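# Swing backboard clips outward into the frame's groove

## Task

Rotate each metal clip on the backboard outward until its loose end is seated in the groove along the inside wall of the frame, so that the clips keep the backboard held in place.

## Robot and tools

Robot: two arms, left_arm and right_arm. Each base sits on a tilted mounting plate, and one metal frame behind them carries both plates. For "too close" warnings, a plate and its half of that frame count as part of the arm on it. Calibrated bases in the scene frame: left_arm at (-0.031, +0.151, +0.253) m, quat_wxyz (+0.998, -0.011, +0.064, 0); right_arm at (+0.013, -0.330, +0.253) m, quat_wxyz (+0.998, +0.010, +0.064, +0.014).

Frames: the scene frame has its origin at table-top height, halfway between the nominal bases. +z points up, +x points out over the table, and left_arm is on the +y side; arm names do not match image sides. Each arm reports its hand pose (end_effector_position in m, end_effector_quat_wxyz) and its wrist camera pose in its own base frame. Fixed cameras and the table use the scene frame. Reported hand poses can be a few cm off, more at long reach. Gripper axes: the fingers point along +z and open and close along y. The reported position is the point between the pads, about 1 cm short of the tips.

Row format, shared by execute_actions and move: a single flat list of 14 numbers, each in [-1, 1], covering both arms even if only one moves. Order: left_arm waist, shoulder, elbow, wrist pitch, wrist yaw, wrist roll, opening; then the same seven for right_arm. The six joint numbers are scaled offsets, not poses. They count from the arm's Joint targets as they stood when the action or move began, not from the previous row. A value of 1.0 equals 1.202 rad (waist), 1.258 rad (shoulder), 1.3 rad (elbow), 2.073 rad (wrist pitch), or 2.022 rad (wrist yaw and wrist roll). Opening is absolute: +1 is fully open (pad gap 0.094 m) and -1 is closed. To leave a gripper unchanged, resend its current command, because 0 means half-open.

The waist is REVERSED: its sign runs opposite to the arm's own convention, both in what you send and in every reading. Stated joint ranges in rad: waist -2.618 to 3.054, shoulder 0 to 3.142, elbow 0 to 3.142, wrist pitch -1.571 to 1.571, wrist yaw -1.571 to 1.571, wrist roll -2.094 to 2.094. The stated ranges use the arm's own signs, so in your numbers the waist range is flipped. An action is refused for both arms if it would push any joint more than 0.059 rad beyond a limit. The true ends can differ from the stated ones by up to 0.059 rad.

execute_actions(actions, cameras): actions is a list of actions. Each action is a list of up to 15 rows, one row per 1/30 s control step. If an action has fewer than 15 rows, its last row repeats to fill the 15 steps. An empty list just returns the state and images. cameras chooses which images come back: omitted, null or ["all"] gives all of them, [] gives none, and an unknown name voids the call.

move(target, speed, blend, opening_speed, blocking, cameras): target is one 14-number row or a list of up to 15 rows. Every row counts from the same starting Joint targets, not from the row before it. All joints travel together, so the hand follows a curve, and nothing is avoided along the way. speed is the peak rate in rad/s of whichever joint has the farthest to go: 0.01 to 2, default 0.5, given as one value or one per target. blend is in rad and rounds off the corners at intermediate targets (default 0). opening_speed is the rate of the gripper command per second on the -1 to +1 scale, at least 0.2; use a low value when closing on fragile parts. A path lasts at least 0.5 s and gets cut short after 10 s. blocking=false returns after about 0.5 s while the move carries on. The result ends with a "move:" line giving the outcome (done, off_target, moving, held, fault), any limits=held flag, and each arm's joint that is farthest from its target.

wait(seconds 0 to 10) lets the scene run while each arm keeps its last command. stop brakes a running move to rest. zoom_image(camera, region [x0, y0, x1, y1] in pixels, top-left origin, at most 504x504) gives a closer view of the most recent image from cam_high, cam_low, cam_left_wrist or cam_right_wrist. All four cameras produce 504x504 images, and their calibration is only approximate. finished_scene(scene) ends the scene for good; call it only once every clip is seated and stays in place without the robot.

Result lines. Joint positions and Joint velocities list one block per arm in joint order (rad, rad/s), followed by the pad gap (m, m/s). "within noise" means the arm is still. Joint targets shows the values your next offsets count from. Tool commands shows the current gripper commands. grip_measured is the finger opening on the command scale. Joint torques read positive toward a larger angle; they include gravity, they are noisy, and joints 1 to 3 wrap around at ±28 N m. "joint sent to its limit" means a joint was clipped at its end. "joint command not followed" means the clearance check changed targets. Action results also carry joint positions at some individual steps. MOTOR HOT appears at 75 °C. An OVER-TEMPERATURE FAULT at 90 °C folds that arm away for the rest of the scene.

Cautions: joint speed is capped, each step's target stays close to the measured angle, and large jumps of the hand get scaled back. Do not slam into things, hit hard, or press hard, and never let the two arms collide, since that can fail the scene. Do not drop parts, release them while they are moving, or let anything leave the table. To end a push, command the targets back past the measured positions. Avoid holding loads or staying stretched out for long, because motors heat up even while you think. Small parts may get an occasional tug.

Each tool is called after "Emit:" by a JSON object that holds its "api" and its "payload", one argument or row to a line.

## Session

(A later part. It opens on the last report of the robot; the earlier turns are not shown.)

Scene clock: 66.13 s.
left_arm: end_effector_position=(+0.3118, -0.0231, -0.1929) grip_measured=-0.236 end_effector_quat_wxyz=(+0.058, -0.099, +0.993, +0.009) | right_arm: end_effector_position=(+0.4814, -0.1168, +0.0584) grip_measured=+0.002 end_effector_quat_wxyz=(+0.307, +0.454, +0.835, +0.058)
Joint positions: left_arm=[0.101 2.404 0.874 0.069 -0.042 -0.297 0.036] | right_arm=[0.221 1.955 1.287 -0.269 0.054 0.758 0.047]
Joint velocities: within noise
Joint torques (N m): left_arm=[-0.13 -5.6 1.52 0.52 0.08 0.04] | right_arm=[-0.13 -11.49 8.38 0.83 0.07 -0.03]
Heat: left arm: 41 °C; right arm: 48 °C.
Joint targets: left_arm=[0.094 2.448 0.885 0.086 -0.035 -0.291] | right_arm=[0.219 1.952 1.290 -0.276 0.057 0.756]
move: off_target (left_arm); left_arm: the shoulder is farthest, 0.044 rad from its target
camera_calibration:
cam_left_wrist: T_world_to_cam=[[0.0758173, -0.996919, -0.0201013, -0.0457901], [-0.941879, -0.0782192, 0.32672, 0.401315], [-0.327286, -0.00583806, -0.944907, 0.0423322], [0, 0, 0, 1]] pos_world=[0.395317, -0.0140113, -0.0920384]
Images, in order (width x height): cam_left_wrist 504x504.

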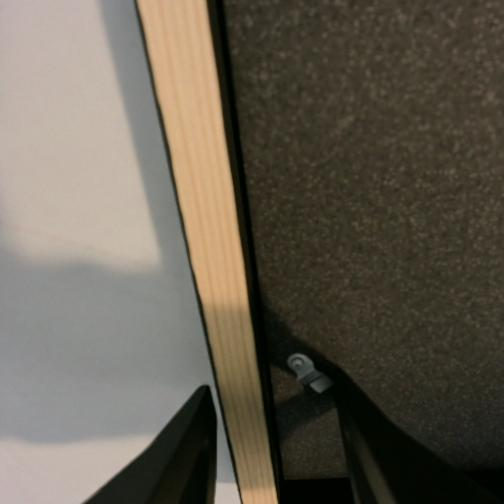

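Emit:
{"api": "move", "payload": {
  "target": [
    [0,-0.078,-0.012,-0.023,0,0,-0.234,0,0,0,0,0,0,0.0],
    [0,-0.04,-0.005,0.0052,0,0,-0.234,0,0,0,0,0,0,0.0],
    [0,0,0,0.0052,0,0,-0.234,0,0,0,0,0,0,0.0]
  ],
  "speed": 0.12,
  "cameras": ["cam_left_wrist"]
}}

Emit:
{"api": "zoom_image", "payload": {
  "camera": "cam_left_wrist",
  "region": [170, 320, 370, 480]
}}

Scene clock: 69.20 s.
left_arm: end_effector_position=(+0.3182, -0.0239, -0.1921) grip_measured=-0.236 end_effector_quat_wxyz=(+0.069, -0.099, +0.993, +0.007) | right_arm: end_effector_position=(+0.4814, -0.1168, +0.0584) grip_measured=+0.002 end_effector_quat_wxyz=(+0.307, +0.454, +0.835, +0.058)
Joint positions: left_arm=[0.101 2.404 0.878 0.089 -0.04 -0.296 0.036] | right_arm=[0.221 1.955 1.287 -0.269 0.054 0.758 0.047]
Joint velocities: within noise
Joint torques (N m): left_arm=[-0.03 -5.87 1.42 0.48 0.09 0.03] | right_arm=[-0.13 -11.49 8.36 0.83 0.07 -0.03]
Heat: left arm: 41 °C; right arm: 48 °C.
Joint targets: left_arm=[0.094 2.448 0.886 0.097 -0.035 -0.291] | right_arm=[0.219 1.952 1.290 -0.276 0.057 0.756]
move: off_target (left_arm); left_arm: the shoulder is farthest, 0.044 rad from its target
camera_calibration:
cam_left_wrist: T_world_to_cam=[[0.075693, -0.997017, -0.0150759, -0.0461031], [-0.948963, -0.0766707, 0.305927, 0.405309], [-0.30617, -0.00885003, -0.951936, 0.036964], [0, 0, 0, 1]] pos_world=[0.39943, -0.0145631, -0.0895026]
Images, in order (width x height): cam_left_wrist 504x504.

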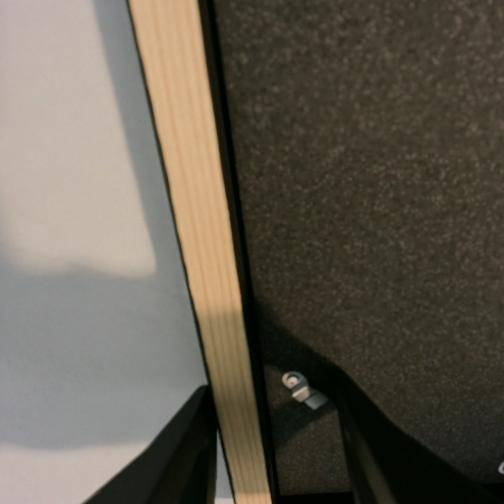

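Scaled by 2.520 from the camera's 504x504 image, which has a finer 720x720 frame.

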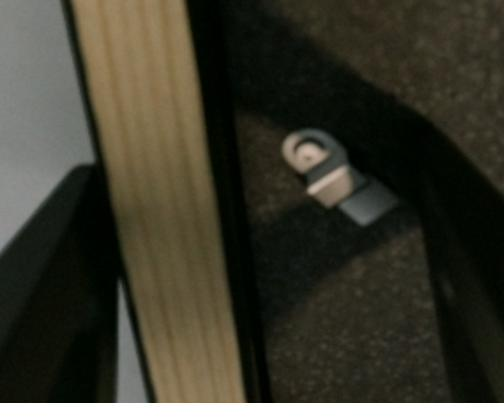

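Emit:
{"api": "move", "payload": {
  "target": [
    [0,-0.06,-0.006,0,0,0,-0.234,0,0,0,0,0,0,0.0],
    [0,-0.06,-0.006,-0.0145,0,0,-0.234,0,0,0,0,0,0,0.0]
  ],
  "speed": 0.12,
  "cameras": ["cam_left_wrist"]
}}

Scene clock: 71.70 s.
left_arm: end_effector_position=(+0.3158, -0.0237, -0.1919) grip_measured=-0.236 end_effector_quat_wxyz=(+0.064, -0.099, +0.993, +0.008) | right_arm: end_effector_position=(+0.4814, -0.1168, +0.0584) grip_measured=+0.002 end_effector_quat_wxyz=(+0.307, +0.454, +0.835, +0.058)
Joint positions: left_arm=[0.101 2.402 0.878 0.077 -0.04 -0.296 0.036] | right_arm=[0.221 1.955 1.287 -0.269 0.054 0.758 0.047]
Joint velocities: within noise
Joint torques (N m): left_arm=[-0.24 -11.92 0.53 0.34 0.07 0.02] | right_arm=[-0.13 -11.49 8.35 0.83 0.06 -0.03]
Heat: left arm: 41 °C; right arm: 48 °C.
Joint targets: left_arm=[0.094 2.373 0.878 0.067 -0.035 -0.291] | right_arm=[0.219 1.952 1.290 -0.276 0.057 0.756]
move: done
camera_calibration:
cam_left_wrist: T_world_to_cam=[[0.0755293, -0.997001, -0.0168846, -0.0459709], [-0.945778, -0.0769929, 0.315555, 0.403826], [-0.315909, -0.00786454, -0.948757, 0.0401138], [0, 0, 0, 1]] pos_world=[0.398074, -0.0144259, -0.0901473]
Images, in order (width x height): cam_left_wrist 504x504.

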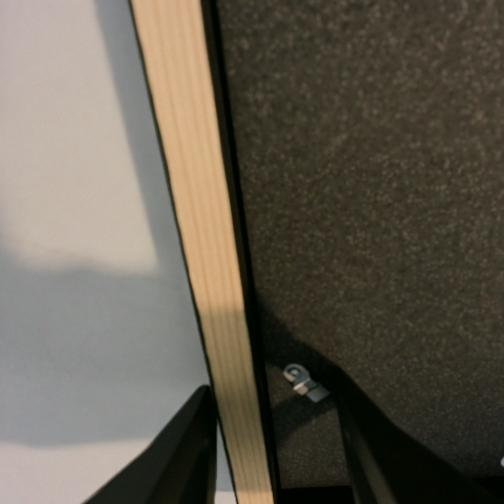

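Emit:
{"api": "move", "payload": {
  "target": [
    [0,0.055,0.006,0.003,0,0,-0.234,0,0,0,0,0,0,0.0],
    [0,0.055,0.006,0.003,0,0,-0.40,0,0,0,0,0,0,0.0]
  ],
  "speed": 0.12,
  "opening_speed": 0.25,
  "cameras": ["cam_left_wrist"]
}}

Emit:
{"api": "zoom_image", "payload": {
  "camera": "cam_left_wrist",
  "region": [190, 340, 350, 460]
}}

Emit:
{"api": "move", "payload": {
  "target": [0,0,0,0,0,0,-0.50,0,0,0,0,0,0,0.0],
  "opening_speed": 0.2,
  "cameras": ["cam_left_wrist"]
}}

Emit:
{"api": "zoom_image", "payload": {
  "camera": "cam_left_wrist",
  "region": [190, 340, 350, 460]
}}

Scene clock: 74.43 s.
left_arm: end_effector_position=(+0.3150, -0.0232, -0.1924) grip_measured=-0.396 end_effector_quat_wxyz=(+0.062, -0.096, +0.993, +0.007) | right_arm: end_effector_position=(+0.4814, -0.1168, +0.0584) grip_measured=+0.002 end_effector_quat_wxyz=(+0.307, +0.454, +0.835, +0.058)
Joint positions: left_arm=[0.097 2.404 0.879 0.073 -0.037 -0.289 0.028] | right_arm=[0.221 1.955 1.287 -0.269 0.054 0.758 0.047]
Joint velocities: within noise
Joint torques (N m): left_arm=[0.29 -6.19 1.09 0.38 0.05 -0.05] | right_arm=[-0.13 -11.49 8.36 0.84 0.06 -0.04]
Heat: left arm: 41 °C; right arm: 48 °C.
Joint targets: left_arm=[0.094 2.442 0.885 0.073 -0.035 -0.291] | right_arm=[0.219 1.952 1.290 -0.276 0.057 0.756]
move: off_target (left_arm); target 2's new numbers were sent with left_arm's shoulder 0.039 rad from that target; left_arm: the shoulder is farthest, 0.038 rad from its target
camera_calibration:
cam_left_wrist: T_world_to_cam=[[0.0708722, -0.997375, -0.0148292, -0.0435725], [-0.94461, -0.071884, 0.320227, 0.403873], [-0.320452, -0.00868735, -0.947225, 0.0411089], [0, 0, 0, 1]] pos_world=[0.397764, -0.014069, -0.0910375]
Images, in order (width x height): cam_left_wrist 504x504.

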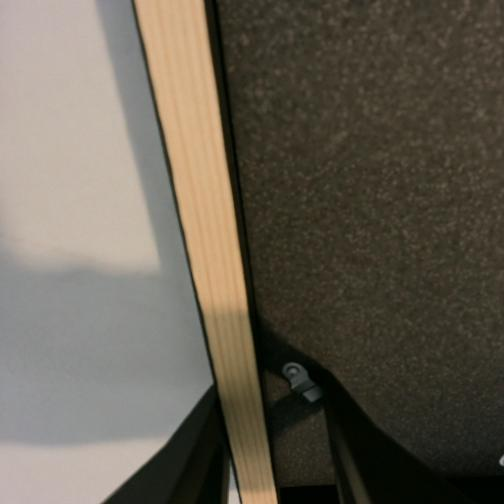

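Scaled by 3.150 from the camera's 504x504 image, which has a finer 720x720 frame.

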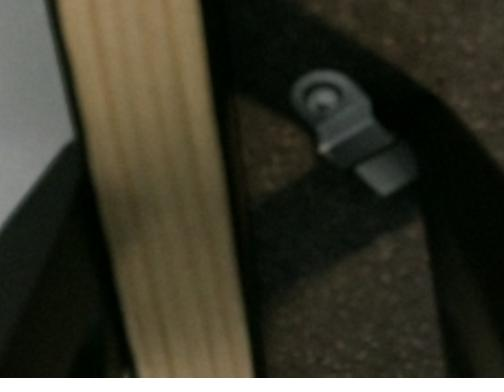

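Scene clock: 75.13 s.
left_arm: end_effector_position=(+0.3138, -0.0221, -0.1925) grip_measured=-0.496 end_effector_quat_wxyz=(+0.060, -0.095, +0.994, +0.010) | right_arm: end_effector_position=(+0.4814, -0.1168, +0.0584) grip_measured=+0.002 end_effector_quat_wxyz=(+0.307, +0.454, +0.835, +0.058)
Joint positions: left_arm=[0.097 2.404 0.879 0.068 -0.042 -0.286 0.024] | right_arm=[0.221 1.955 1.287 -0.269 0.054 0.758 0.047]
Joint velocities: within noise
Joint torques (N m): left_arm=[0.12 -6.35 1.17 0.45 0.08 -0.07] | right_arm=[-0.13 -11.49 8.36 0.83 0.07 -0.03]
Heat: left arm: 41 °C; right arm: 48 °C.
Joint targets: left_arm=[0.094 2.442 0.885 0.073 -0.035 -0.292] | right_arm=[0.219 1.952 1.290 -0.276 0.057 0.756]
move: off_target (left_arm); left_arm: the shoulder is farthest, 0.038 rad from its target
camera_calibration:
cam_left_wrist: T_world_to_cam=[[0.0683874, -0.997432, -0.0212523, -0.0428886], [-0.943331, -0.0715823, 0.32404, 0.403255], [-0.324729, -0.00211222, -0.945805, 0.0424181], [0, 0, 0, 1]] pos_world=[0.39711, -0.013823, -0.0914628]
Images, in order (width x height): cam_left_wrist 504x504.

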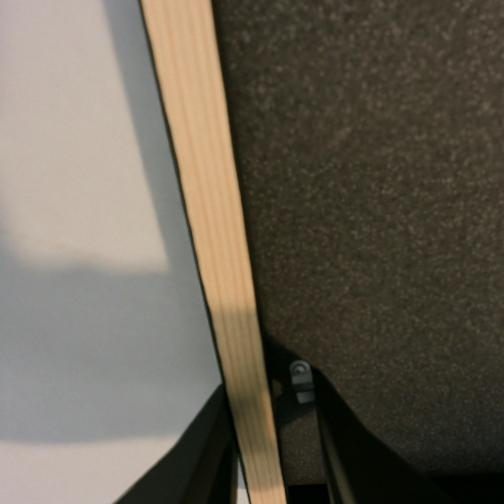

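Scaled by 3.150 from the camera's 504x504 image, which has a finer 720x720 frame.

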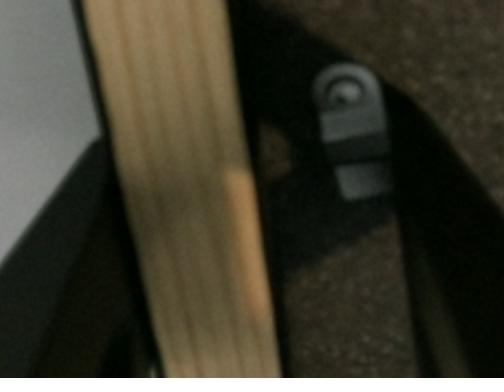

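Working well.

Emit:
{"api": "move", "payload": {
  "target": [0,0,0,0,0,0,-0.59,0,0,0,0,0,0,0.0],
  "opening_speed": 0.2,
  "cameras": ["cam_left_wrist"]
}}

Emit:
{"api": "zoom_image", "payload": {
  "camera": "cam_left_wrist",
  "region": [190, 340, 350, 460]
}}

Emit:
{"api": "move", "payload": {
  "target": [0,0,0,0,0,0,-0.66,0,0,0,0,0,0,0.0],
  "opening_speed": 0.2,
  "cameras": ["cam_left_wrist"]
}}

Emit:
{"api": "zoom_image", "payload": {
  "camera": "cam_left_wrist",
  "region": [190, 340, 350, 460]
}}

Scene clock: 76.43 s.
left_arm: end_effector_position=(+0.3132, -0.0217, -0.1926) grip_measured=-0.586 end_effector_quat_wxyz=(+0.059, -0.095, +0.994, +0.011) | right_arm: end_effector_position=(+0.4814, -0.1168, +0.0584) grip_measured=+0.002 end_effector_quat_wxyz=(+0.307, +0.454, +0.835, +0.058)
Joint positions: left_arm=[0.097 2.404 0.879 0.065 -0.044 -0.286 0.019] | right_arm=[0.221 1.955 1.287 -0.269 0.054 0.758 0.047]
Joint velocities: within noise
Joint torques (N m): left_arm=[0.13 -6.23 1.1 0.44 0.09 -0.1] | right_arm=[-0.13 -11.49 8.38 0.84 0.06 -0.03]
Heat: left arm: 41 °C; right arm: 48 °C.
Joint targets: left_arm=[0.094 2.442 0.885 0.073 -0.035 -0.292] | right_arm=[0.219 1.952 1.290 -0.276 0.057 0.756]
move: off_target (left_arm); left_arm: the shoulder is farthest, 0.038 rad from its target
camera_calibration:
cam_left_wrist: T_world_to_cam=[[0.0685883, -0.997358, -0.023936, -0.0429569], [-0.942521, -0.0726447, 0.326155, 0.402854], [-0.327032, 0.000189753, -0.945013, 0.0430887], [0, 0, 0, 1]] pos_world=[0.396736, -0.0135864, -0.0917016]
Images, in order (width x height): cam_left_wrist 504x504.

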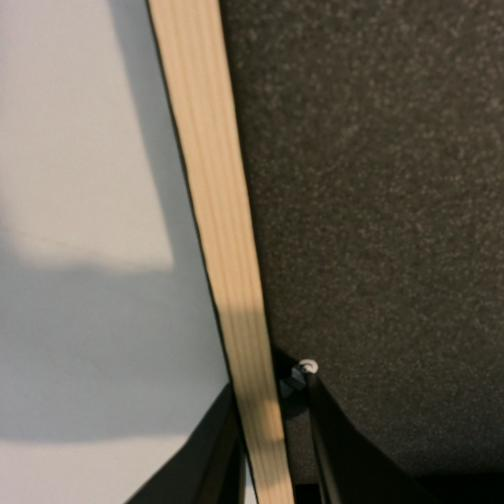

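Scaled by 3.150 from the camera's 504x504 image, which has a finer 720x720 frame.

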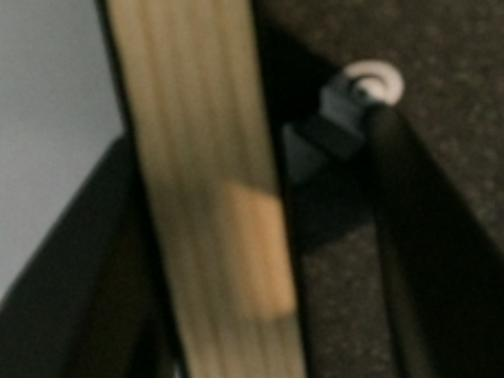

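Scene clock: 77.00 s.
left_arm: end_effector_position=(+0.3130, -0.0212, -0.1926) grip_measured=-0.655 end_effector_quat_wxyz=(+0.058, -0.095, +0.994, +0.012) | right_arm: end_effector_position=(+0.4814, -0.1168, +0.0584) grip_measured=+0.002 end_effector_quat_wxyz=(+0.307, +0.454, +0.835, +0.058)
Joint positions: left_arm=[0.097 2.404 0.879 0.064 -0.047 -0.286 0.016] | right_arm=[0.221 1.955 1.287 -0.269 0.054 0.758 0.047]
Joint velocities: within noise
Joint torques (N m): left_arm=[0.14 -6.2 1.06 0.45 0.11 -0.09] | right_arm=[-0.14 -11.49 8.36 0.84 0.06 -0.04]
Heat: left arm: 41 °C; right arm: 48 °C.
Joint targets: left_arm=[0.094 2.442 0.885 0.073 -0.036 -0.292] | right_arm=[0.219 1.952 1.290 -0.276 0.057 0.756]
move: off_target (left_arm); left_arm: the shoulder is farthest, 0.038 rad from its target
camera_calibration:
cam_left_wrist: T_world_to_cam=[[0.0688168, -0.997281, -0.0263681, -0.0430466], [-0.942203, -0.073658, 0.326846, 0.402672], [-0.3279, 0.00235158, -0.94471, 0.0433728], [0, 0, 0, 1]] pos_world=[0.396583, -0.0133716, -0.091772]
Images, in order (width x height): cam_left_wrist 504x504.

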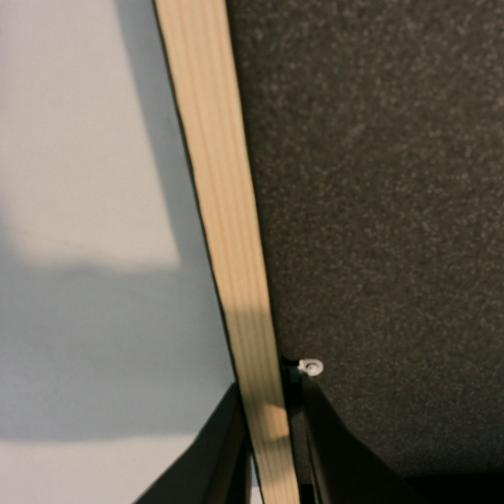

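Scaled by 3.150 from the camera's 504x504 image, which has a finer 720x720 frame.

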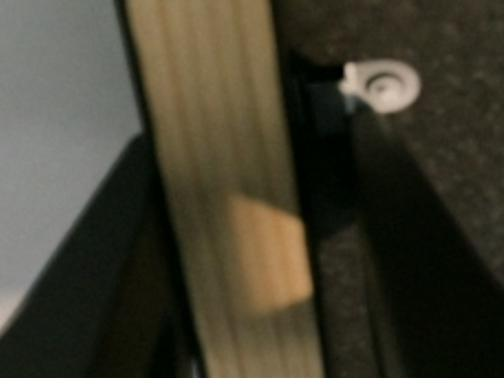

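Emit:
{"api": "move", "payload": {
  "target": [
    [0,0,0,0,0,0,-0.52,0,0,0,0,0,0,0.0],
    [0,-0.06,-0.014,-0.015,0,0,-0.52,0,0,0,0,0,0,0.0],
    [0,-0.111,-0.033,-0.035,0,0,-0.52,0,0,0,0,0,0,0.0]
  ],
  "speed": 0.2,
  "opening_speed": 0.3,
  "cameras": ["cam_left_wrist"]
}}

Emit:
{"api": "zoom_image", "payload": {
  "camera": "cam_left_wrist",
  "region": [250, 290, 350, 390]
}}

Scene clock: 79.83 s.
left_arm: end_effector_position=(+0.3091, -0.0211, -0.1747) grip_measured=-0.522 end_effector_quat_wxyz=(+0.055, -0.096, +0.994, +0.011) | right_arm: end_effector_position=(+0.4814, -0.1168, +0.0584) grip_measured=+0.002 end_effector_quat_wxyz=(+0.307, +0.454, +0.835, +0.058)
Joint positions: left_arm=[0.096 2.328 0.851 0.01 -0.042 -0.286 0.022] | right_arm=[0.221 1.955 1.287 -0.269 0.054 0.758 0.047]
Joint velocities: within noise
Joint torques (N m): left_arm=[0.12 -11.37 0.28 0.31 0.08 -0.07] | right_arm=[-0.13 -11.49 8.35 0.83 0.06 -0.03]
Heat: left arm: 41 °C; right arm: 48 °C.
Joint targets: left_arm=[0.094 2.302 0.843 0.000 -0.035 -0.292] | right_arm=[0.219 1.952 1.290 -0.276 0.057 0.756]
move: done
camera_calibration:
cam_left_wrist: T_world_to_cam=[[0.0704971, -0.997244, -0.0231163, -0.0421518], [-0.940064, -0.0741701, 0.332833, 0.393524], [-0.33363, -0.00173299, -0.942702, 0.0610601], [0, 0, 0, 1]] pos_world=[0.393281, -0.0127421, -0.0743907]
Images, in order (width x height): cam_left_wrist 504x504.

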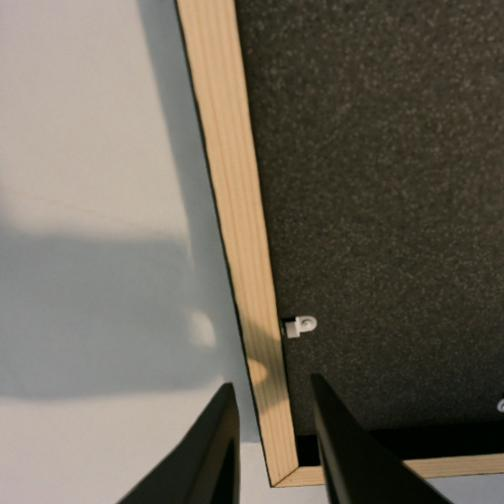

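Scaled by 5.040 from the camera's 504x504 image, which has a finer 720x720 frame.

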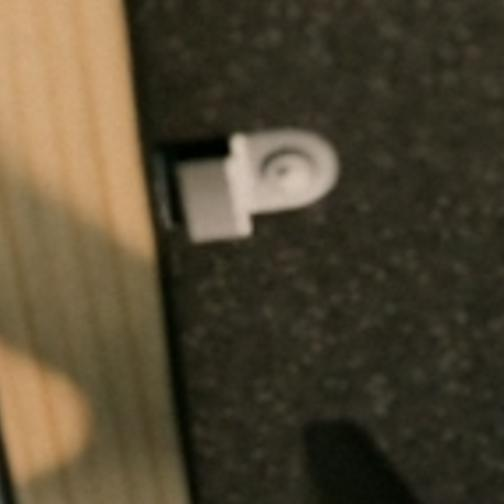

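Emit:
{"api": "move", "payload": {
  "target": [
    [0,-0.12,0,0,0,0,-0.45,0,0,0,0,0,0,0.0],
    [-0.074,0.09,0.4569,-0.1944,0.0064,0.0455,-0.383,0,0,0,0,0,0,0.0],
    [-0.074,0.155,0.4569,-0.1944,0.0064,0.0455,-0.383,0,0,0,0,0,0,0.0]
  ],
  "speed": [0.6,0.7,0.25],
  "cameras": ["cam_left_wrist"]
}}

Emit:
{"api": "zoom_image", "payload": {
  "camera": "cam_left_wrist",
  "region": [150, 270, 370, 430]
}}

Scene clock: 85.50 s.
left_arm: end_effector_position=(+0.4329, +0.0021, -0.1448) grip_measured=-0.385 end_effector_quat_wxyz=(+0.065, -0.098, +0.993, +0.008) | right_arm: end_effector_position=(+0.4814, -0.1168, +0.0584) grip_measured=+0.002 end_effector_quat_wxyz=(+0.307, +0.454, +0.835, +0.058)
Joint positions: left_arm=[0.01 2.468 1.423 -0.398 -0.03 -0.205 0.029] | right_arm=[0.221 1.955 1.287 -0.269 0.054 0.758 0.047]
Joint velocities: within noise
Joint torques (N m): left_arm=[-0.08 -10.07 4.55 0.37 0.1 0.04] | right_arm=[-0.14 -11.49 8.36 0.84 0.06 -0.03]
Heat: left arm: 41 °C; right arm: 48 °C.
Joint targets: left_arm=[0.005 2.497 1.436 -0.403 -0.023 -0.199] | right_arm=[0.219 1.952 1.290 -0.276 0.057 0.756]
move: done; target 2's new numbers were sent with left_arm's shoulder 0.037 rad from that target
camera_calibration:
cam_left_wrist: T_world_to_cam=[[0.0750047, -0.997031, -0.0174171, -0.0281186], [-0.946506, -0.0766793, 0.313444, 0.501654], [-0.313849, -0.00702444, -0.949447, 0.121035], [0, 0, 0, 1]] pos_world=[0.514914, 0.0112815, -0.0428143]
Images, in order (width x height): cam_left_wrist 504x504.

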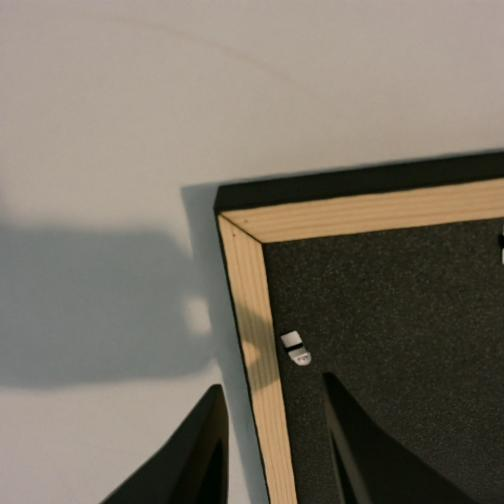

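Scaled by 2.291 from the camera's 504x504 image, which has a finer 720x720 frame.

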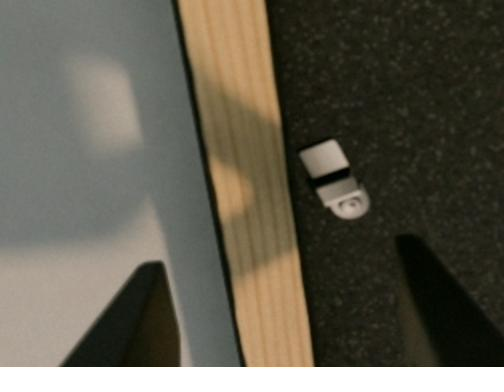

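Emit:
{"api": "move", "payload": {
  "target": [0,0.0445,0.0127,0.0275,0,0,-0.383,0,0,0,0,0,0,0.0],
  "speed": 0.2,
  "cameras": []
}}

Scene clock: 88.47 s.
left_arm: end_effector_position=(+0.4338, +0.0021, -0.1631) grip_measured=-0.385 end_effector_quat_wxyz=(+0.065, -0.098, +0.993, +0.008) | right_arm: end_effector_position=(+0.4814, -0.1168, +0.0584) grip_measured=+0.002 end_effector_quat_wxyz=(+0.307, +0.454, +0.835, +0.058)
Joint positions: left_arm=[0.01 2.521 1.435 -0.356 -0.03 -0.205 0.029] | right_arm=[0.221 1.955 1.287 -0.269 0.054 0.758 0.047]
Joint velocities: within noise
Joint torques (N m): left_arm=[0.03 -9.83 4.77 0.53 0.08 0.02] | right_arm=[-0.13 -11.48 8.35 0.83 0.06 -0.03]
Heat: left arm: 41 °C; right arm: 48 °C.
Joint targets: left_arm=[0.005 2.553 1.453 -0.346 -0.023 -0.199] | right_arm=[0.219 1.952 1.290 -0.276 0.057 0.756]
move: done
No camera images: "cameras" was empty.

Emit:
{"api": "move", "payload": {
  "target": [0,0.0413,0.0096,0.0078,0,0,-0.383,0,0,0,0,0,0,0.0],
  "speed": 0.08,
  "cameras": ["cam_left_wrist"]
}}

Emit:
{"api": "zoom_image", "payload": {
  "camera": "cam_left_wrist",
  "region": [170, 330, 370, 490]
}}

Scene clock: 89.97 s.
left_arm: end_effector_position=(+0.4341, +0.0020, -0.1723) grip_measured=-0.385 end_effector_quat_wxyz=(+0.062, -0.098, +0.993, +0.008) | right_arm: end_effector_position=(+0.4814, -0.1168, +0.0584) grip_measured=+0.002 end_effector_quat_wxyz=(+0.307, +0.454, +0.835, +0.058)
Joint positions: left_arm=[0.01 2.553 1.453 -0.351 -0.029 -0.204 0.029] | right_arm=[0.221 1.955 1.287 -0.269 0.054 0.758 0.047]
Joint velocities: within noise
Joint torques (N m): left_arm=[-0.02 -8.23 4.42 0.57 0.08 0] | right_arm=[-0.13 -11.49 8.36 0.83 0.06 -0.03]
Heat: left arm: 41 °C; right arm: 48 °C.
Joint targets: left_arm=[0.005 2.605 1.466 -0.329 -0.023 -0.199] | right_arm=[0.219 1.952 1.290 -0.276 0.057 0.756]
move: off_target (left_arm); left_arm: the shoulder is farthest, 0.052 rad from its target
camera_calibration:
cam_left_wrist: T_world_to_cam=[[0.0736974, -0.997122, -0.0177932, -0.0282674], [-0.944287, -0.0755088, 0.320343, 0.511668], [-0.320765, -0.00680658, -0.947134, 0.0986783], [0, 0, 0, 1]] pos_world=[0.516897, 0.011121, -0.0709507]
Images, in order (width x height): cam_left_wrist 504x504.

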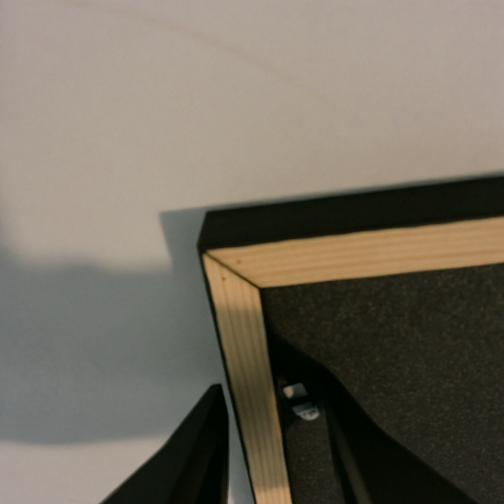

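Scaled by 2.520 from the camera's 504x504 image, which has a finer 720x720 frame.

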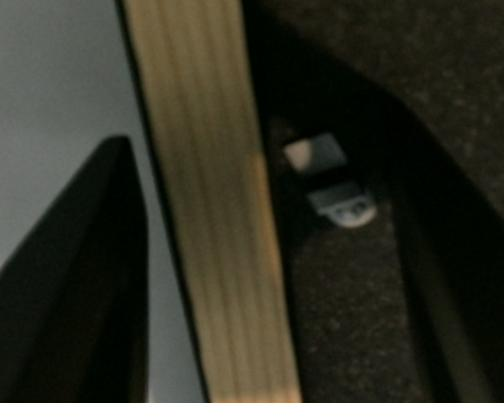

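Emit:
{"api": "move", "payload": {
  "target": [0,0,0,0,0,0,-0.52,0,0,0,0,0,0,0.0],
  "opening_speed": 0.25,
  "cameras": ["cam_left_wrist"]
}}

Emit:
{"api": "zoom_image", "payload": {
  "camera": "cam_left_wrist",
  "region": [190, 350, 350, 470]
}}

Emit:
{"api": "move", "payload": {
  "target": [0,0,0,0,0,0,-0.6,0,0,0,0,0,0,0.0],
  "opening_speed": 0.2,
  "cameras": ["cam_left_wrist"]
}}

Emit:
{"api": "zoom_image", "payload": {
  "camera": "cam_left_wrist",
  "region": [190, 350, 350, 470]
}}

Scene clock: 92.43 s.
left_arm: end_effector_position=(+0.4343, +0.0010, -0.1724) grip_measured=-0.517 end_effector_quat_wxyz=(+0.061, -0.098, +0.993, +0.004) | right_arm: end_effector_position=(+0.4814, -0.1168, +0.0584) grip_measured=+0.002 end_effector_quat_wxyz=(+0.307, +0.454, +0.835, +0.058)
Joint positions: left_arm=[0.009 2.553 1.454 -0.351 -0.021 -0.204 0.023] | right_arm=[0.221 1.955 1.287 -0.269 0.054 0.758 0.047]
Joint velocities: within noise
Joint torques (N m): left_arm=[0.18 -8.34 4.1 0.59 -0.02 0.02] | right_arm=[-0.13 -11.49 8.36 0.83 0.06 -0.03]
Heat: left arm: 41 °C; right arm: 48 °C.
Joint targets: left_arm=[0.005 2.605 1.466 -0.330 -0.022 -0.199] | right_arm=[0.219 1.952 1.290 -0.276 0.057 0.756]
move: off_target (left_arm); left_arm: the shoulder is farthest, 0.052 rad from its target
camera_calibration:
cam_left_wrist: T_world_to_cam=[[0.0734078, -0.99726, -0.00912934, -0.0277298], [-0.944403, -0.0724529, 0.320708, 0.511913], [-0.32049, -0.0149207, -0.947134, 0.0985819], [0, 0, 0, 1]] pos_world=[0.517082, 0.0109066, -0.0710572]
Images, in order (width x height): cam_left_wrist 504x504.

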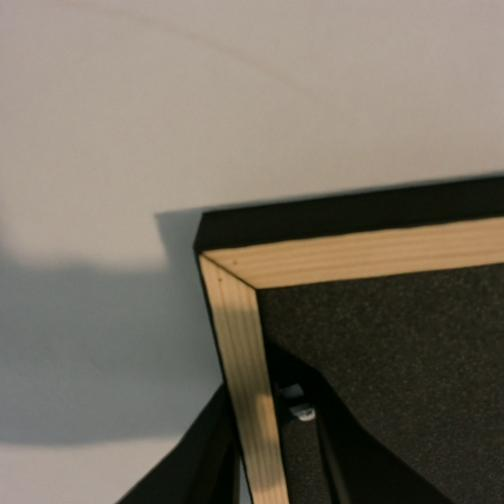

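Scaled by 3.150 from the camera's 504x504 image, which has a finer 720x720 frame.

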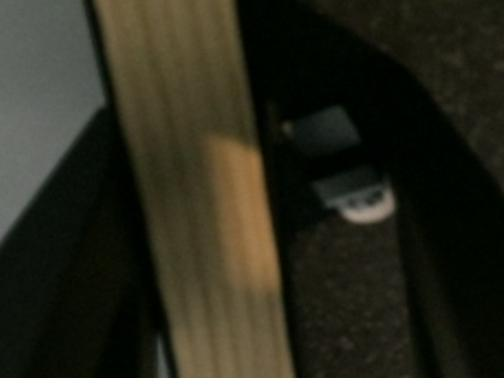

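Scene clock: 93.03 s.
left_arm: end_effector_position=(+0.4340, +0.0025, -0.1724) grip_measured=-0.596 end_effector_quat_wxyz=(+0.061, -0.099, +0.993, +0.005) | right_arm: end_effector_position=(+0.4814, -0.1168, +0.0584) grip_measured=+0.002 end_effector_quat_wxyz=(+0.307, +0.454, +0.835, +0.058)
Joint positions: left_arm=[0.006 2.553 1.454 -0.352 -0.024 -0.204 0.019] | right_arm=[0.221 1.955 1.287 -0.269 0.054 0.758 0.047]
Joint velocities: within noise
Joint torques (N m): left_arm=[0.25 -8.34 4.11 0.59 0.04 0.02] | right_arm=[-0.14 -11.48 8.38 0.83 0.07 -0.04]
Heat: left arm: 41 °C; right arm: 48 °C.
Joint targets: left_arm=[0.005 2.605 1.466 -0.329 -0.022 -0.199] | right_arm=[0.219 1.952 1.290 -0.276 0.057 0.756]
move: off_target (left_arm); left_arm: the shoulder is farthest, 0.052 rad from its target
camera_calibration:
cam_left_wrist: T_world_to_cam=[[0.0760447, -0.997029, -0.0122425, -0.0278556], [-0.943846, -0.0759365, 0.321542, 0.511674], [-0.321516, -0.0128965, -0.946816, 0.0989878], [0, 0, 0, 1]] pos_world=[0.516886, 0.0123585, -0.0711422]
Images, in order (width x height): cam_left_wrist 504x504.

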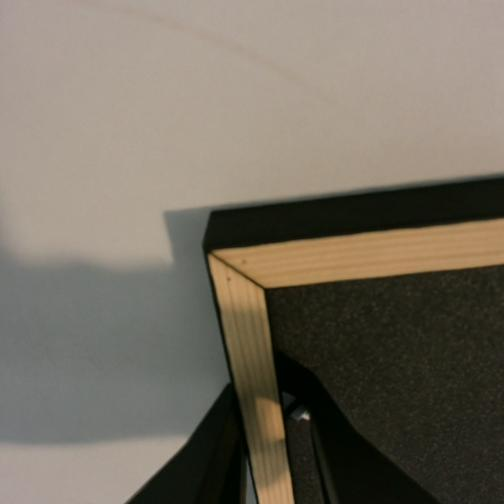

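Scaled by 3.150 from the camera's 504x504 image, which has a finer 720x720 frame.

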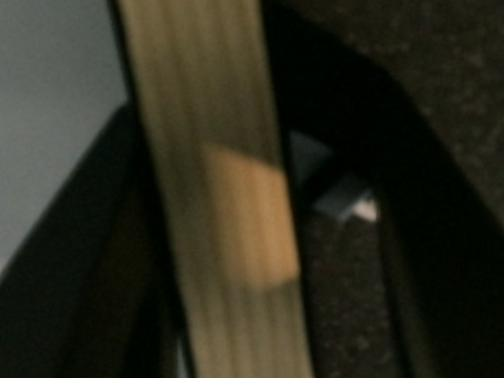

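Emit:
{"api": "move", "payload": {
  "target": [0,0,0,0,0,0,-0.65,0,0,0,0,0,0,0.0],
  "opening_speed": 0.2,
  "cameras": ["cam_left_wrist"]
}}

Emit:
{"api": "zoom_image", "payload": {
  "camera": "cam_left_wrist",
  "region": [250, 380, 330, 440]
}}

Emit:
{"api": "move", "payload": {
  "target": [0,0,0,0,0,0,-0.68,0,0,0,0,0,0,0.0],
  "opening_speed": 0.2,
  "cameras": ["cam_left_wrist"]
}}

Emit:
{"api": "zoom_image", "payload": {
  "camera": "cam_left_wrist",
  "region": [250, 380, 330, 440]
}}

Scene clock: 94.50 s.
left_arm: end_effector_position=(+0.4337, +0.0037, -0.1724) grip_measured=-0.645 end_effector_quat_wxyz=(+0.061, -0.099, +0.993, +0.008) | right_arm: end_effector_position=(+0.4814, -0.1168, +0.0584) grip_measured=+0.002 end_effector_quat_wxyz=(+0.307, +0.454, +0.835, +0.058)
Joint positions: left_arm=[0.005 2.553 1.454 -0.353 -0.028 -0.203 0.017] | right_arm=[0.221 1.955 1.287 -0.269 0.054 0.758 0.047]
Joint velocities: within noise
Joint torques (N m): left_arm=[0.17 -8.23 4.18 0.6 0.08 0.01] | right_arm=[-0.14 -11.48 8.36 0.83 0.06 -0.04]
Heat: left arm: 41 °C; right arm: 48 °C.
Joint targets: left_arm=[0.005 2.605 1.466 -0.329 -0.022 -0.200] | right_arm=[0.219 1.952 1.290 -0.276 0.057 0.756]
move: off_target (left_arm); left_arm: the shoulder is farthest, 0.052 rad from its target
camera_calibration:
cam_left_wrist: T_world_to_cam=[[0.076956, -0.996891, -0.0169119, -0.0278902], [-0.943411, -0.0782944, 0.322251, 0.511441], [-0.322573, -0.00884422, -0.946503, 0.0993975], [0, 0, 0, 1]] pos_world=[0.516708, 0.0131186, -0.0712039]
Images, in order (width x height): cam_left_wrist 504x504.

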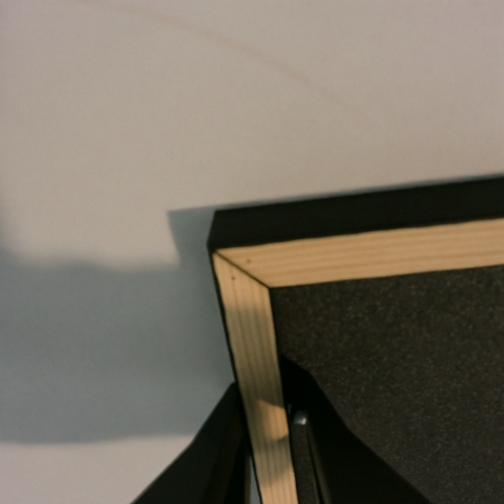

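Scaled by 6.300 from the camera's 504x504 image, which has a finer 720x720 frame.

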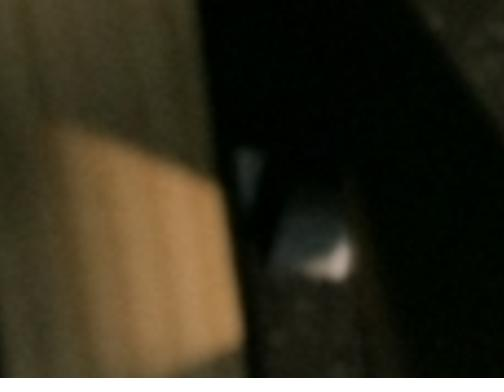

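Scene clock: 95.00 s.
left_arm: end_effector_position=(+0.4336, +0.0041, -0.1724) grip_measured=-0.672 end_effector_quat_wxyz=(+0.060, -0.099, +0.993, +0.008) | right_arm: end_effector_position=(+0.4814, -0.1168, +0.0584) grip_measured=+0.002 end_effector_quat_wxyz=(+0.307, +0.454, +0.835, +0.058)
Joint positions: left_arm=[0.005 2.553 1.454 -0.354 -0.029 -0.202 0.015] | right_arm=[0.221 1.955 1.287 -0.269 0.054 0.758 0.047]
Joint velocities: within noise
Joint torques (N m): left_arm=[0.38 -8.24 4.12 0.62 0.09 0.02] | right_arm=[-0.13 -11.49 8.36 0.83 0.06 -0.04]
Heat: left arm: 41 °C; right arm: 48 °C.
Joint targets: left_arm=[0.005 2.605 1.466 -0.329 -0.023 -0.200] | right_arm=[0.219 1.952 1.290 -0.276 0.057 0.756]
move: off_target (left_arm); left_arm: the shoulder is farthest, 0.052 rad from its target
camera_calibration:
cam_left_wrist: T_world_to_cam=[[0.0769932, -0.996879, -0.0174438, -0.0275852], [-0.943155, -0.078495, 0.322952, 0.511309], [-0.323313, -0.00841294, -0.946255, 0.0996819], [0, 0, 0, 1]] pos_world=[0.516596, 0.0134748, -0.0712848]
Images, in order (width x height): cam_left_wrist 504x504.

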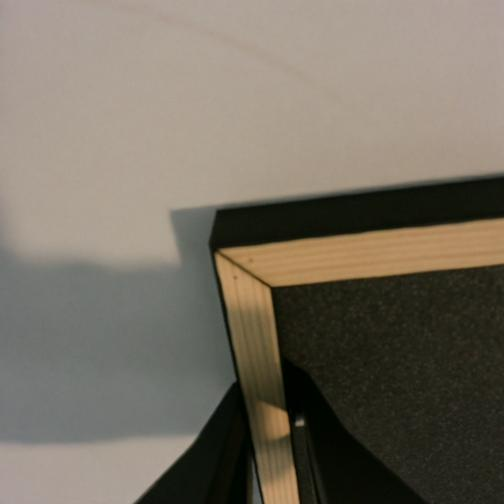

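Scaled by 6.300 from the camera's 504x504 image, which has a finer 720x720 frame.

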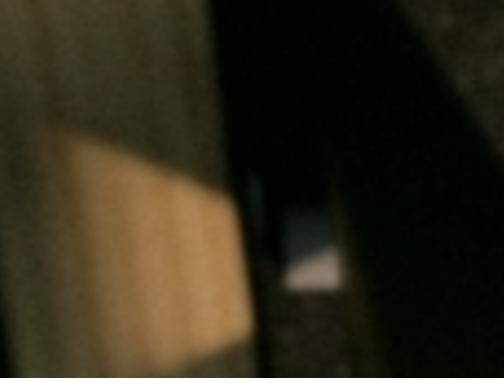

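Emit:
{"api": "move", "payload": {
  "target": [
    [0,0,0,0,0,0,-0.52,0,0,0,0,0,0,0.0],
    [0,-0.06,-0.014,-0.012,0,0,-0.52,0,0,0,0,0,0,0.0],
    [0,-0.113,-0.0354,-0.037,0,0,-0.52,0,0,0,0,0,0,0.0]
  ],
  "speed": 0.2,
  "opening_speed": 0.3,
  "cameras": ["cam_left_wrist"]
}}

Emit:
{"api": "zoom_image", "payload": {
  "camera": "cam_left_wrist",
  "region": [260, 340, 350, 430]
}}

Scene clock: 97.80 s.
left_arm: end_effector_position=(+0.4283, +0.0041, -0.1547) grip_measured=-0.522 end_effector_quat_wxyz=(+0.055, -0.099, +0.993, +0.009) | right_arm: end_effector_position=(+0.4814, -0.1168, +0.0584) grip_measured=+0.002 end_effector_quat_wxyz=(+0.307, +0.454, +0.835, +0.058)
Joint positions: left_arm=[0.005 2.495 1.429 -0.397 -0.029 -0.202 0.022] | right_arm=[0.221 1.955 1.287 -0.269 0.054 0.758 0.047]
Joint velocities: within noise
Joint torques (N m): left_arm=[0.34 -15.09 2.43 0.31 0.06 0] | right_arm=[-0.13 -11.48 8.36 0.84 0.07 -0.03]
Heat: left arm: 41 °C; right arm: 48 °C.
Joint targets: left_arm=[0.005 2.463 1.419 -0.406 -0.022 -0.200] | right_arm=[0.219 1.952 1.290 -0.276 0.057 0.756]
move: done
camera_calibration:
cam_left_wrist: T_world_to_cam=[[0.0768092, -0.996878, -0.0182843, -0.0269003], [-0.939778, -0.0785109, 0.332645, 0.500714], [-0.333042, -0.00836704, -0.942875, 0.11943], [0, 0, 0, 1]] pos_world=[0.512402, 0.0134945, -0.054444]
Images, in order (width x height): cam_left_wrist 504x504.

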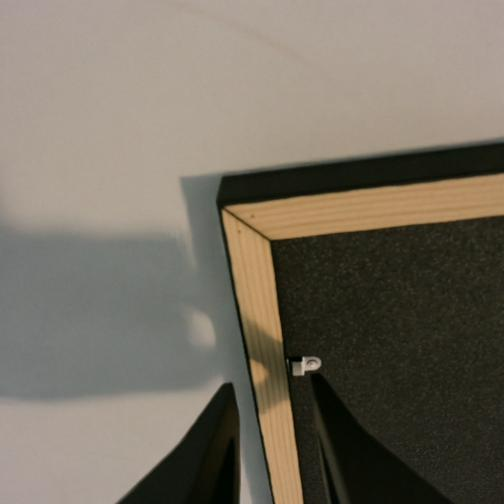

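Scaled by 5.600 from the camera's 504x504 image, which has a finer 720x720 frame.

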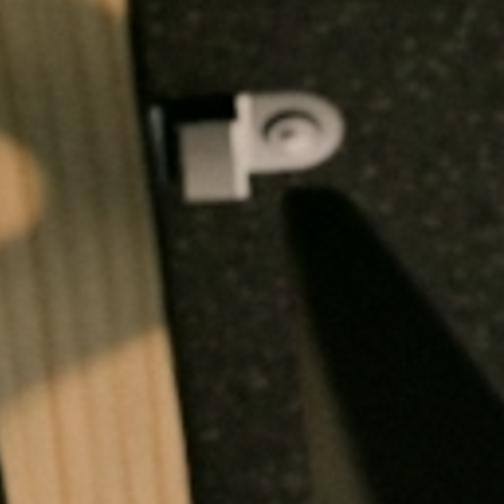

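Emit:
{"api": "move", "payload": {
  "target": [
    [0,-0.12,0,0,0,0,-0.52,0,0,0,0,0,0,0.0],
    [0.4002,-0.14,-0.1962,0.0849,-0.0287,0.3922,-0.52,0,0,0,0,0,0,0.0],
    [0.4002,-0.0302,-0.1962,0.0849,-0.0287,0.3922,-0.62,0,0,0,0,0,0,0.0]
  ],
  "speed": [0.6,0.8,0.3],
  "cameras": ["cam_left_wrist"]
}}

Emit:
{"api": "zoom_image", "payload": {
  "camera": "cam_left_wrist",
  "region": [170, 270, 370, 430]
}}

Scene clock: 107.53 s.
left_arm: end_effector_position=(+0.3417, -0.1635, -0.1612) grip_measured=-0.618 end_effector_quat_wxyz=(+0.051, +0.508, +0.859, +0.041) | right_arm: end_effector_position=(+0.4814, -0.1168, +0.0584) grip_measured=+0.002 end_effector_quat_wxyz=(+0.307, +0.454, +0.835, +0.058)
Joint positions: left_arm=[0.485 2.401 1.168 -0.232 -0.076 0.588 0.018] | right_arm=[0.221 1.955 1.287 -0.269 0.054 0.758 0.047]
Joint velocities: within noise
Joint torques (N m): left_arm=[0.87 -8.99 2.24 0.41 -0.04 0.04] | right_arm=[-0.13 -11.49 8.36 0.84 0.07 -0.03]
Heat: left arm: 41 °C; right arm: 48 °C.
Joint targets: left_arm=[0.486 2.425 1.164 -0.230 -0.080 0.594] | right_arm=[0.219 1.952 1.290 -0.276 0.057 0.756]
move: done
camera_calibration:
cam_left_wrist: T_world_to_cam=[[-0.921039, -0.369143, -0.124184, 0.239125], [-0.386765, 0.829369, 0.403188, 0.37914], [-0.0458395, 0.419382, -0.906652, 0.0607443], [0, 0, 0, 1]] pos_world=[0.369666, -0.251651, -0.0680955]
Images, in order (width x height): cam_left_wrist 504x504.

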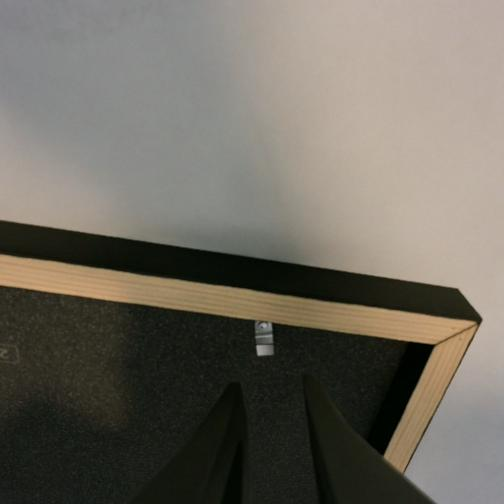

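Scaled by 2.520 from the camera's 504x504 image, which has a finer 720x720 frame.

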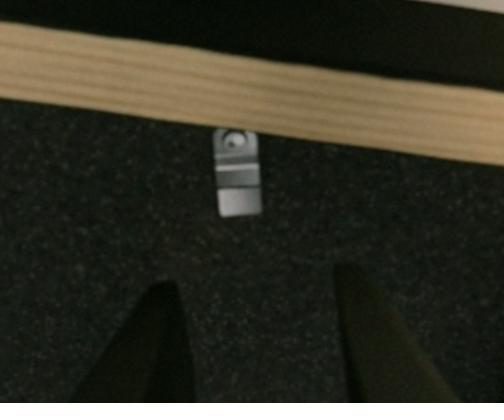

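Emit:
{"api": "move", "payload": {
  "target": [-0.0116,0.0612,0.04,0.0222,0,0.0168,-0.62,0,0,0,0,0,0,0.0],
  "speed": 0.2,
  "cameras": ["cam_left_wrist"]
}}

Emit:
{"api": "zoom_image", "payload": {
  "camera": "cam_left_wrist",
  "region": [190, 320, 350, 450]
}}

Scene clock: 111.77 s.
left_arm: end_effector_position=(+0.3480, -0.1641, -0.1796) grip_measured=-0.618 end_effector_quat_wxyz=(+0.052, +0.519, +0.852, +0.042) | right_arm: end_effector_position=(+0.4814, -0.1168, +0.0584) grip_measured=+0.002 end_effector_quat_wxyz=(+0.307, +0.454, +0.835, +0.058)
Joint positions: left_arm=[0.479 2.471 1.204 -0.193 -0.076 0.621 0.018] | right_arm=[0.221 1.955 1.287 -0.269 0.054 0.758 0.047]
Joint velocities: within noise
Joint torques (N m): left_arm=[0.27 -8.7 3.4 0.48 -0.03 0.07] | right_arm=[-0.12 -11.48 8.36 0.83 0.06 -0.03]
Heat: left arm: 41 °C; right arm: 48 °C.
Joint targets: left_arm=[0.472 2.502 1.216 -0.184 -0.080 0.627] | right_arm=[0.219 1.952 1.290 -0.276 0.057 0.756]
move: done
camera_calibration:
cam_left_wrist: T_world_to_cam=[[-0.930077, -0.344078, -0.128713, 0.248846], [-0.366057, 0.838487, 0.403661, 0.383858], [-0.0309673, 0.422552, -0.905809, 0.0400449], [0, 0, 0, 1]] pos_world=[0.3732, -0.253158, -0.0866458]
Images, in order (width x height): cam_left_wrist 504x504.

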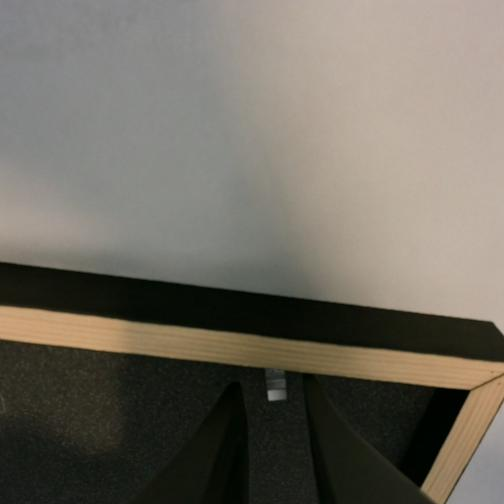

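Scaled by 3.150 from the camera's 504x504 image, which has a finer 720x720 frame.

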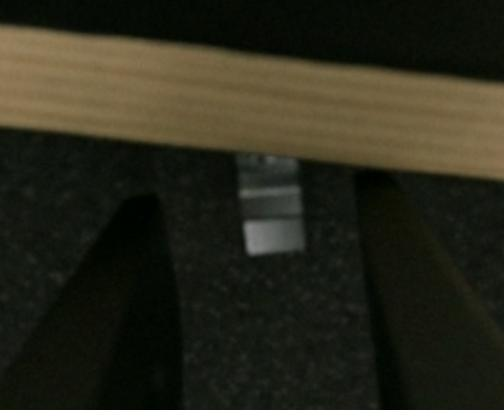

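Emit:
{"api": "move", "payload": {
  "target": [
    [-0.005,-0.0334,-0.0392,-0.0193,0,0,-0.62,0,0,0,0,0,0,0.0],
    [-0.005,0.008,-0.0046,0.0041,0,0,-0.62,0,0,0,0,0,0,0.0]
  ],
  "speed": 0.15,
  "cameras": ["cam_left_wrist"]
}}

Emit:
{"api": "zoom_image", "payload": {
  "camera": "cam_left_wrist",
  "region": [190, 320, 350, 450]
}}

Scene clock: 115.67 s.
left_arm: end_effector_position=(+0.3479, -0.1615, -0.1822) grip_measured=-0.618 end_effector_quat_wxyz=(+0.052, +0.517, +0.853, +0.042) | right_arm: end_effector_position=(+0.4814, -0.1168, +0.0584) grip_measured=+0.002 end_effector_quat_wxyz=(+0.307, +0.454, +0.835, +0.058)
Joint positions: left_arm=[0.473 2.478 1.201 -0.185 -0.076 0.622 0.018] | right_arm=[0.221 1.955 1.287 -0.269 0.054 0.758 0.047]
Joint velocities: within noise
Joint torques (N m): left_arm=[0.29 -8.55 3.17 0.5 0 0.05] | right_arm=[-0.14 -11.49 8.36 0.83 0.06 -0.04]
Heat: left arm: 41 °C; right arm: 48 °C.
Joint targets: left_arm=[0.466 2.512 1.211 -0.176 -0.080 0.627] | right_arm=[0.219 1.952 1.290 -0.276 0.057 0.756]
move: done
camera_calibration:
cam_left_wrist: T_world_to_cam=[[-0.928446, -0.348635, -0.128226, 0.24805], [-0.369937, 0.836477, 0.404293, 0.383873], [-0.0336929, 0.422799, -0.905597, 0.0376402], [0, 0, 0, 1]] pos_world=[0.373577, -0.250536, -0.0893038]
Images, in order (width x height): cam_left_wrist 504x504.

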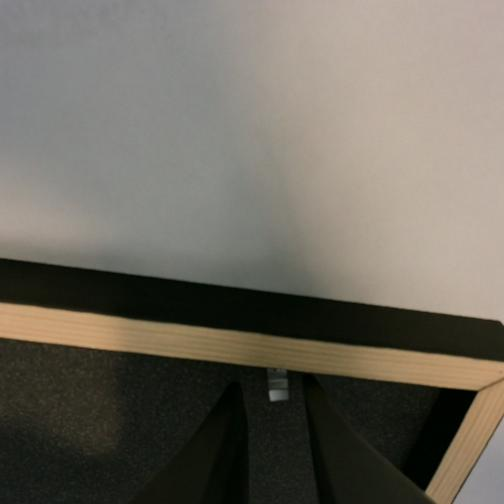

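Scaled by 3.150 from the camera's 504x504 image, which has a finer 720x720 frame.

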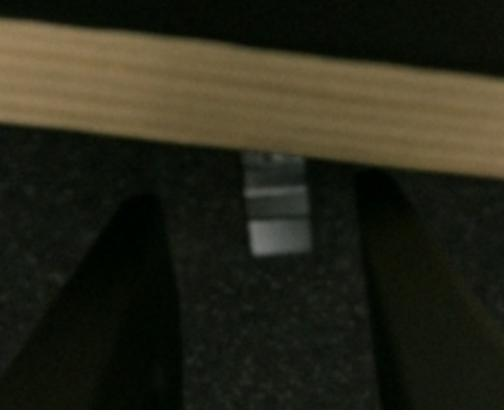

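Emit:
{"api": "move", "payload": {
  "target": [0,0.0302,0.0085,0.0045,0,0,-0.62,0,0,0,0,0,0,0.0],
  "speed": 0.08,
  "cameras": ["cam_left_wrist"]
}}

Emit:
{"api": "zoom_image", "payload": {
  "camera": "cam_left_wrist",
  "region": [190, 320, 350, 450]
}}

Scene clock: 117.57 s.
left_arm: end_effector_position=(+0.3446, -0.1597, -0.1893) grip_measured=-0.618 end_effector_quat_wxyz=(+0.043, +0.518, +0.853, +0.042) | right_arm: end_effector_position=(+0.4814, -0.1168, +0.0584) grip_measured=+0.002 end_effector_quat_wxyz=(+0.307, +0.454, +0.835, +0.058)
Joint positions: left_arm=[0.473 2.5 1.209 -0.187 -0.077 0.622 0.018] | right_arm=[0.221 1.955 1.287 -0.269 0.054 0.758 0.047]
Joint velocities: within noise
Joint torques (N m): left_arm=[0.35 -7.15 3.25 0.62 -0.02 0.03] | right_arm=[-0.13 -11.48 8.35 0.83 0.06 -0.04]
Heat: left arm: 41 °C; right arm: 48 °C.
Joint targets: left_arm=[0.466 2.550 1.222 -0.166 -0.081 0.628] | right_arm=[0.219 1.952 1.290 -0.276 0.057 0.756]
move: off_target (left_arm); left_arm: the shoulder is farthest, 0.050 rad from its target
camera_calibration:
cam_left_wrist: T_world_to_cam=[[-0.930386, -0.347307, -0.117306, 0.247701], [-0.363548, 0.833081, 0.416904, 0.383641], [-0.047068, 0.430528, -0.901349, 0.0370196], [0, 0, 0, 1]] pos_world=[0.371672, -0.249514, -0.0975168]
Images, in order (width x height): cam_left_wrist 504x504.

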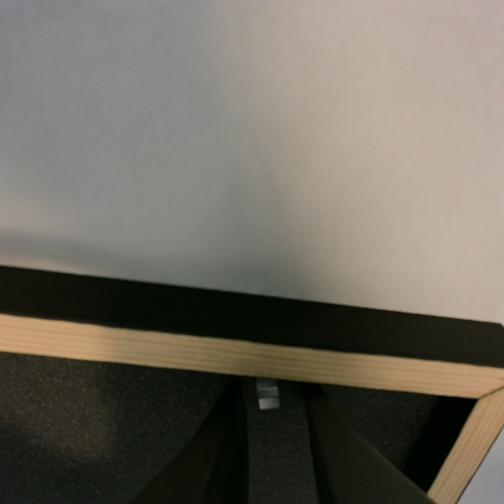

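Scaled by 3.150 from the camera's 504x504 image, which has a finer 720x720 frame.

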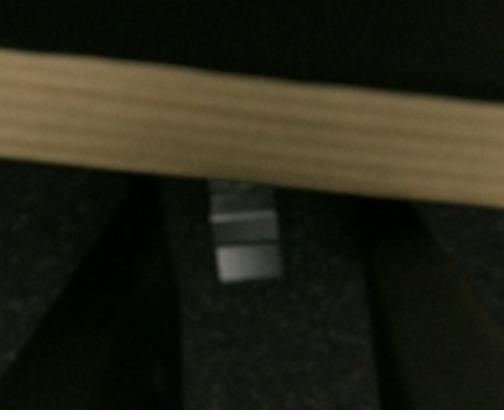

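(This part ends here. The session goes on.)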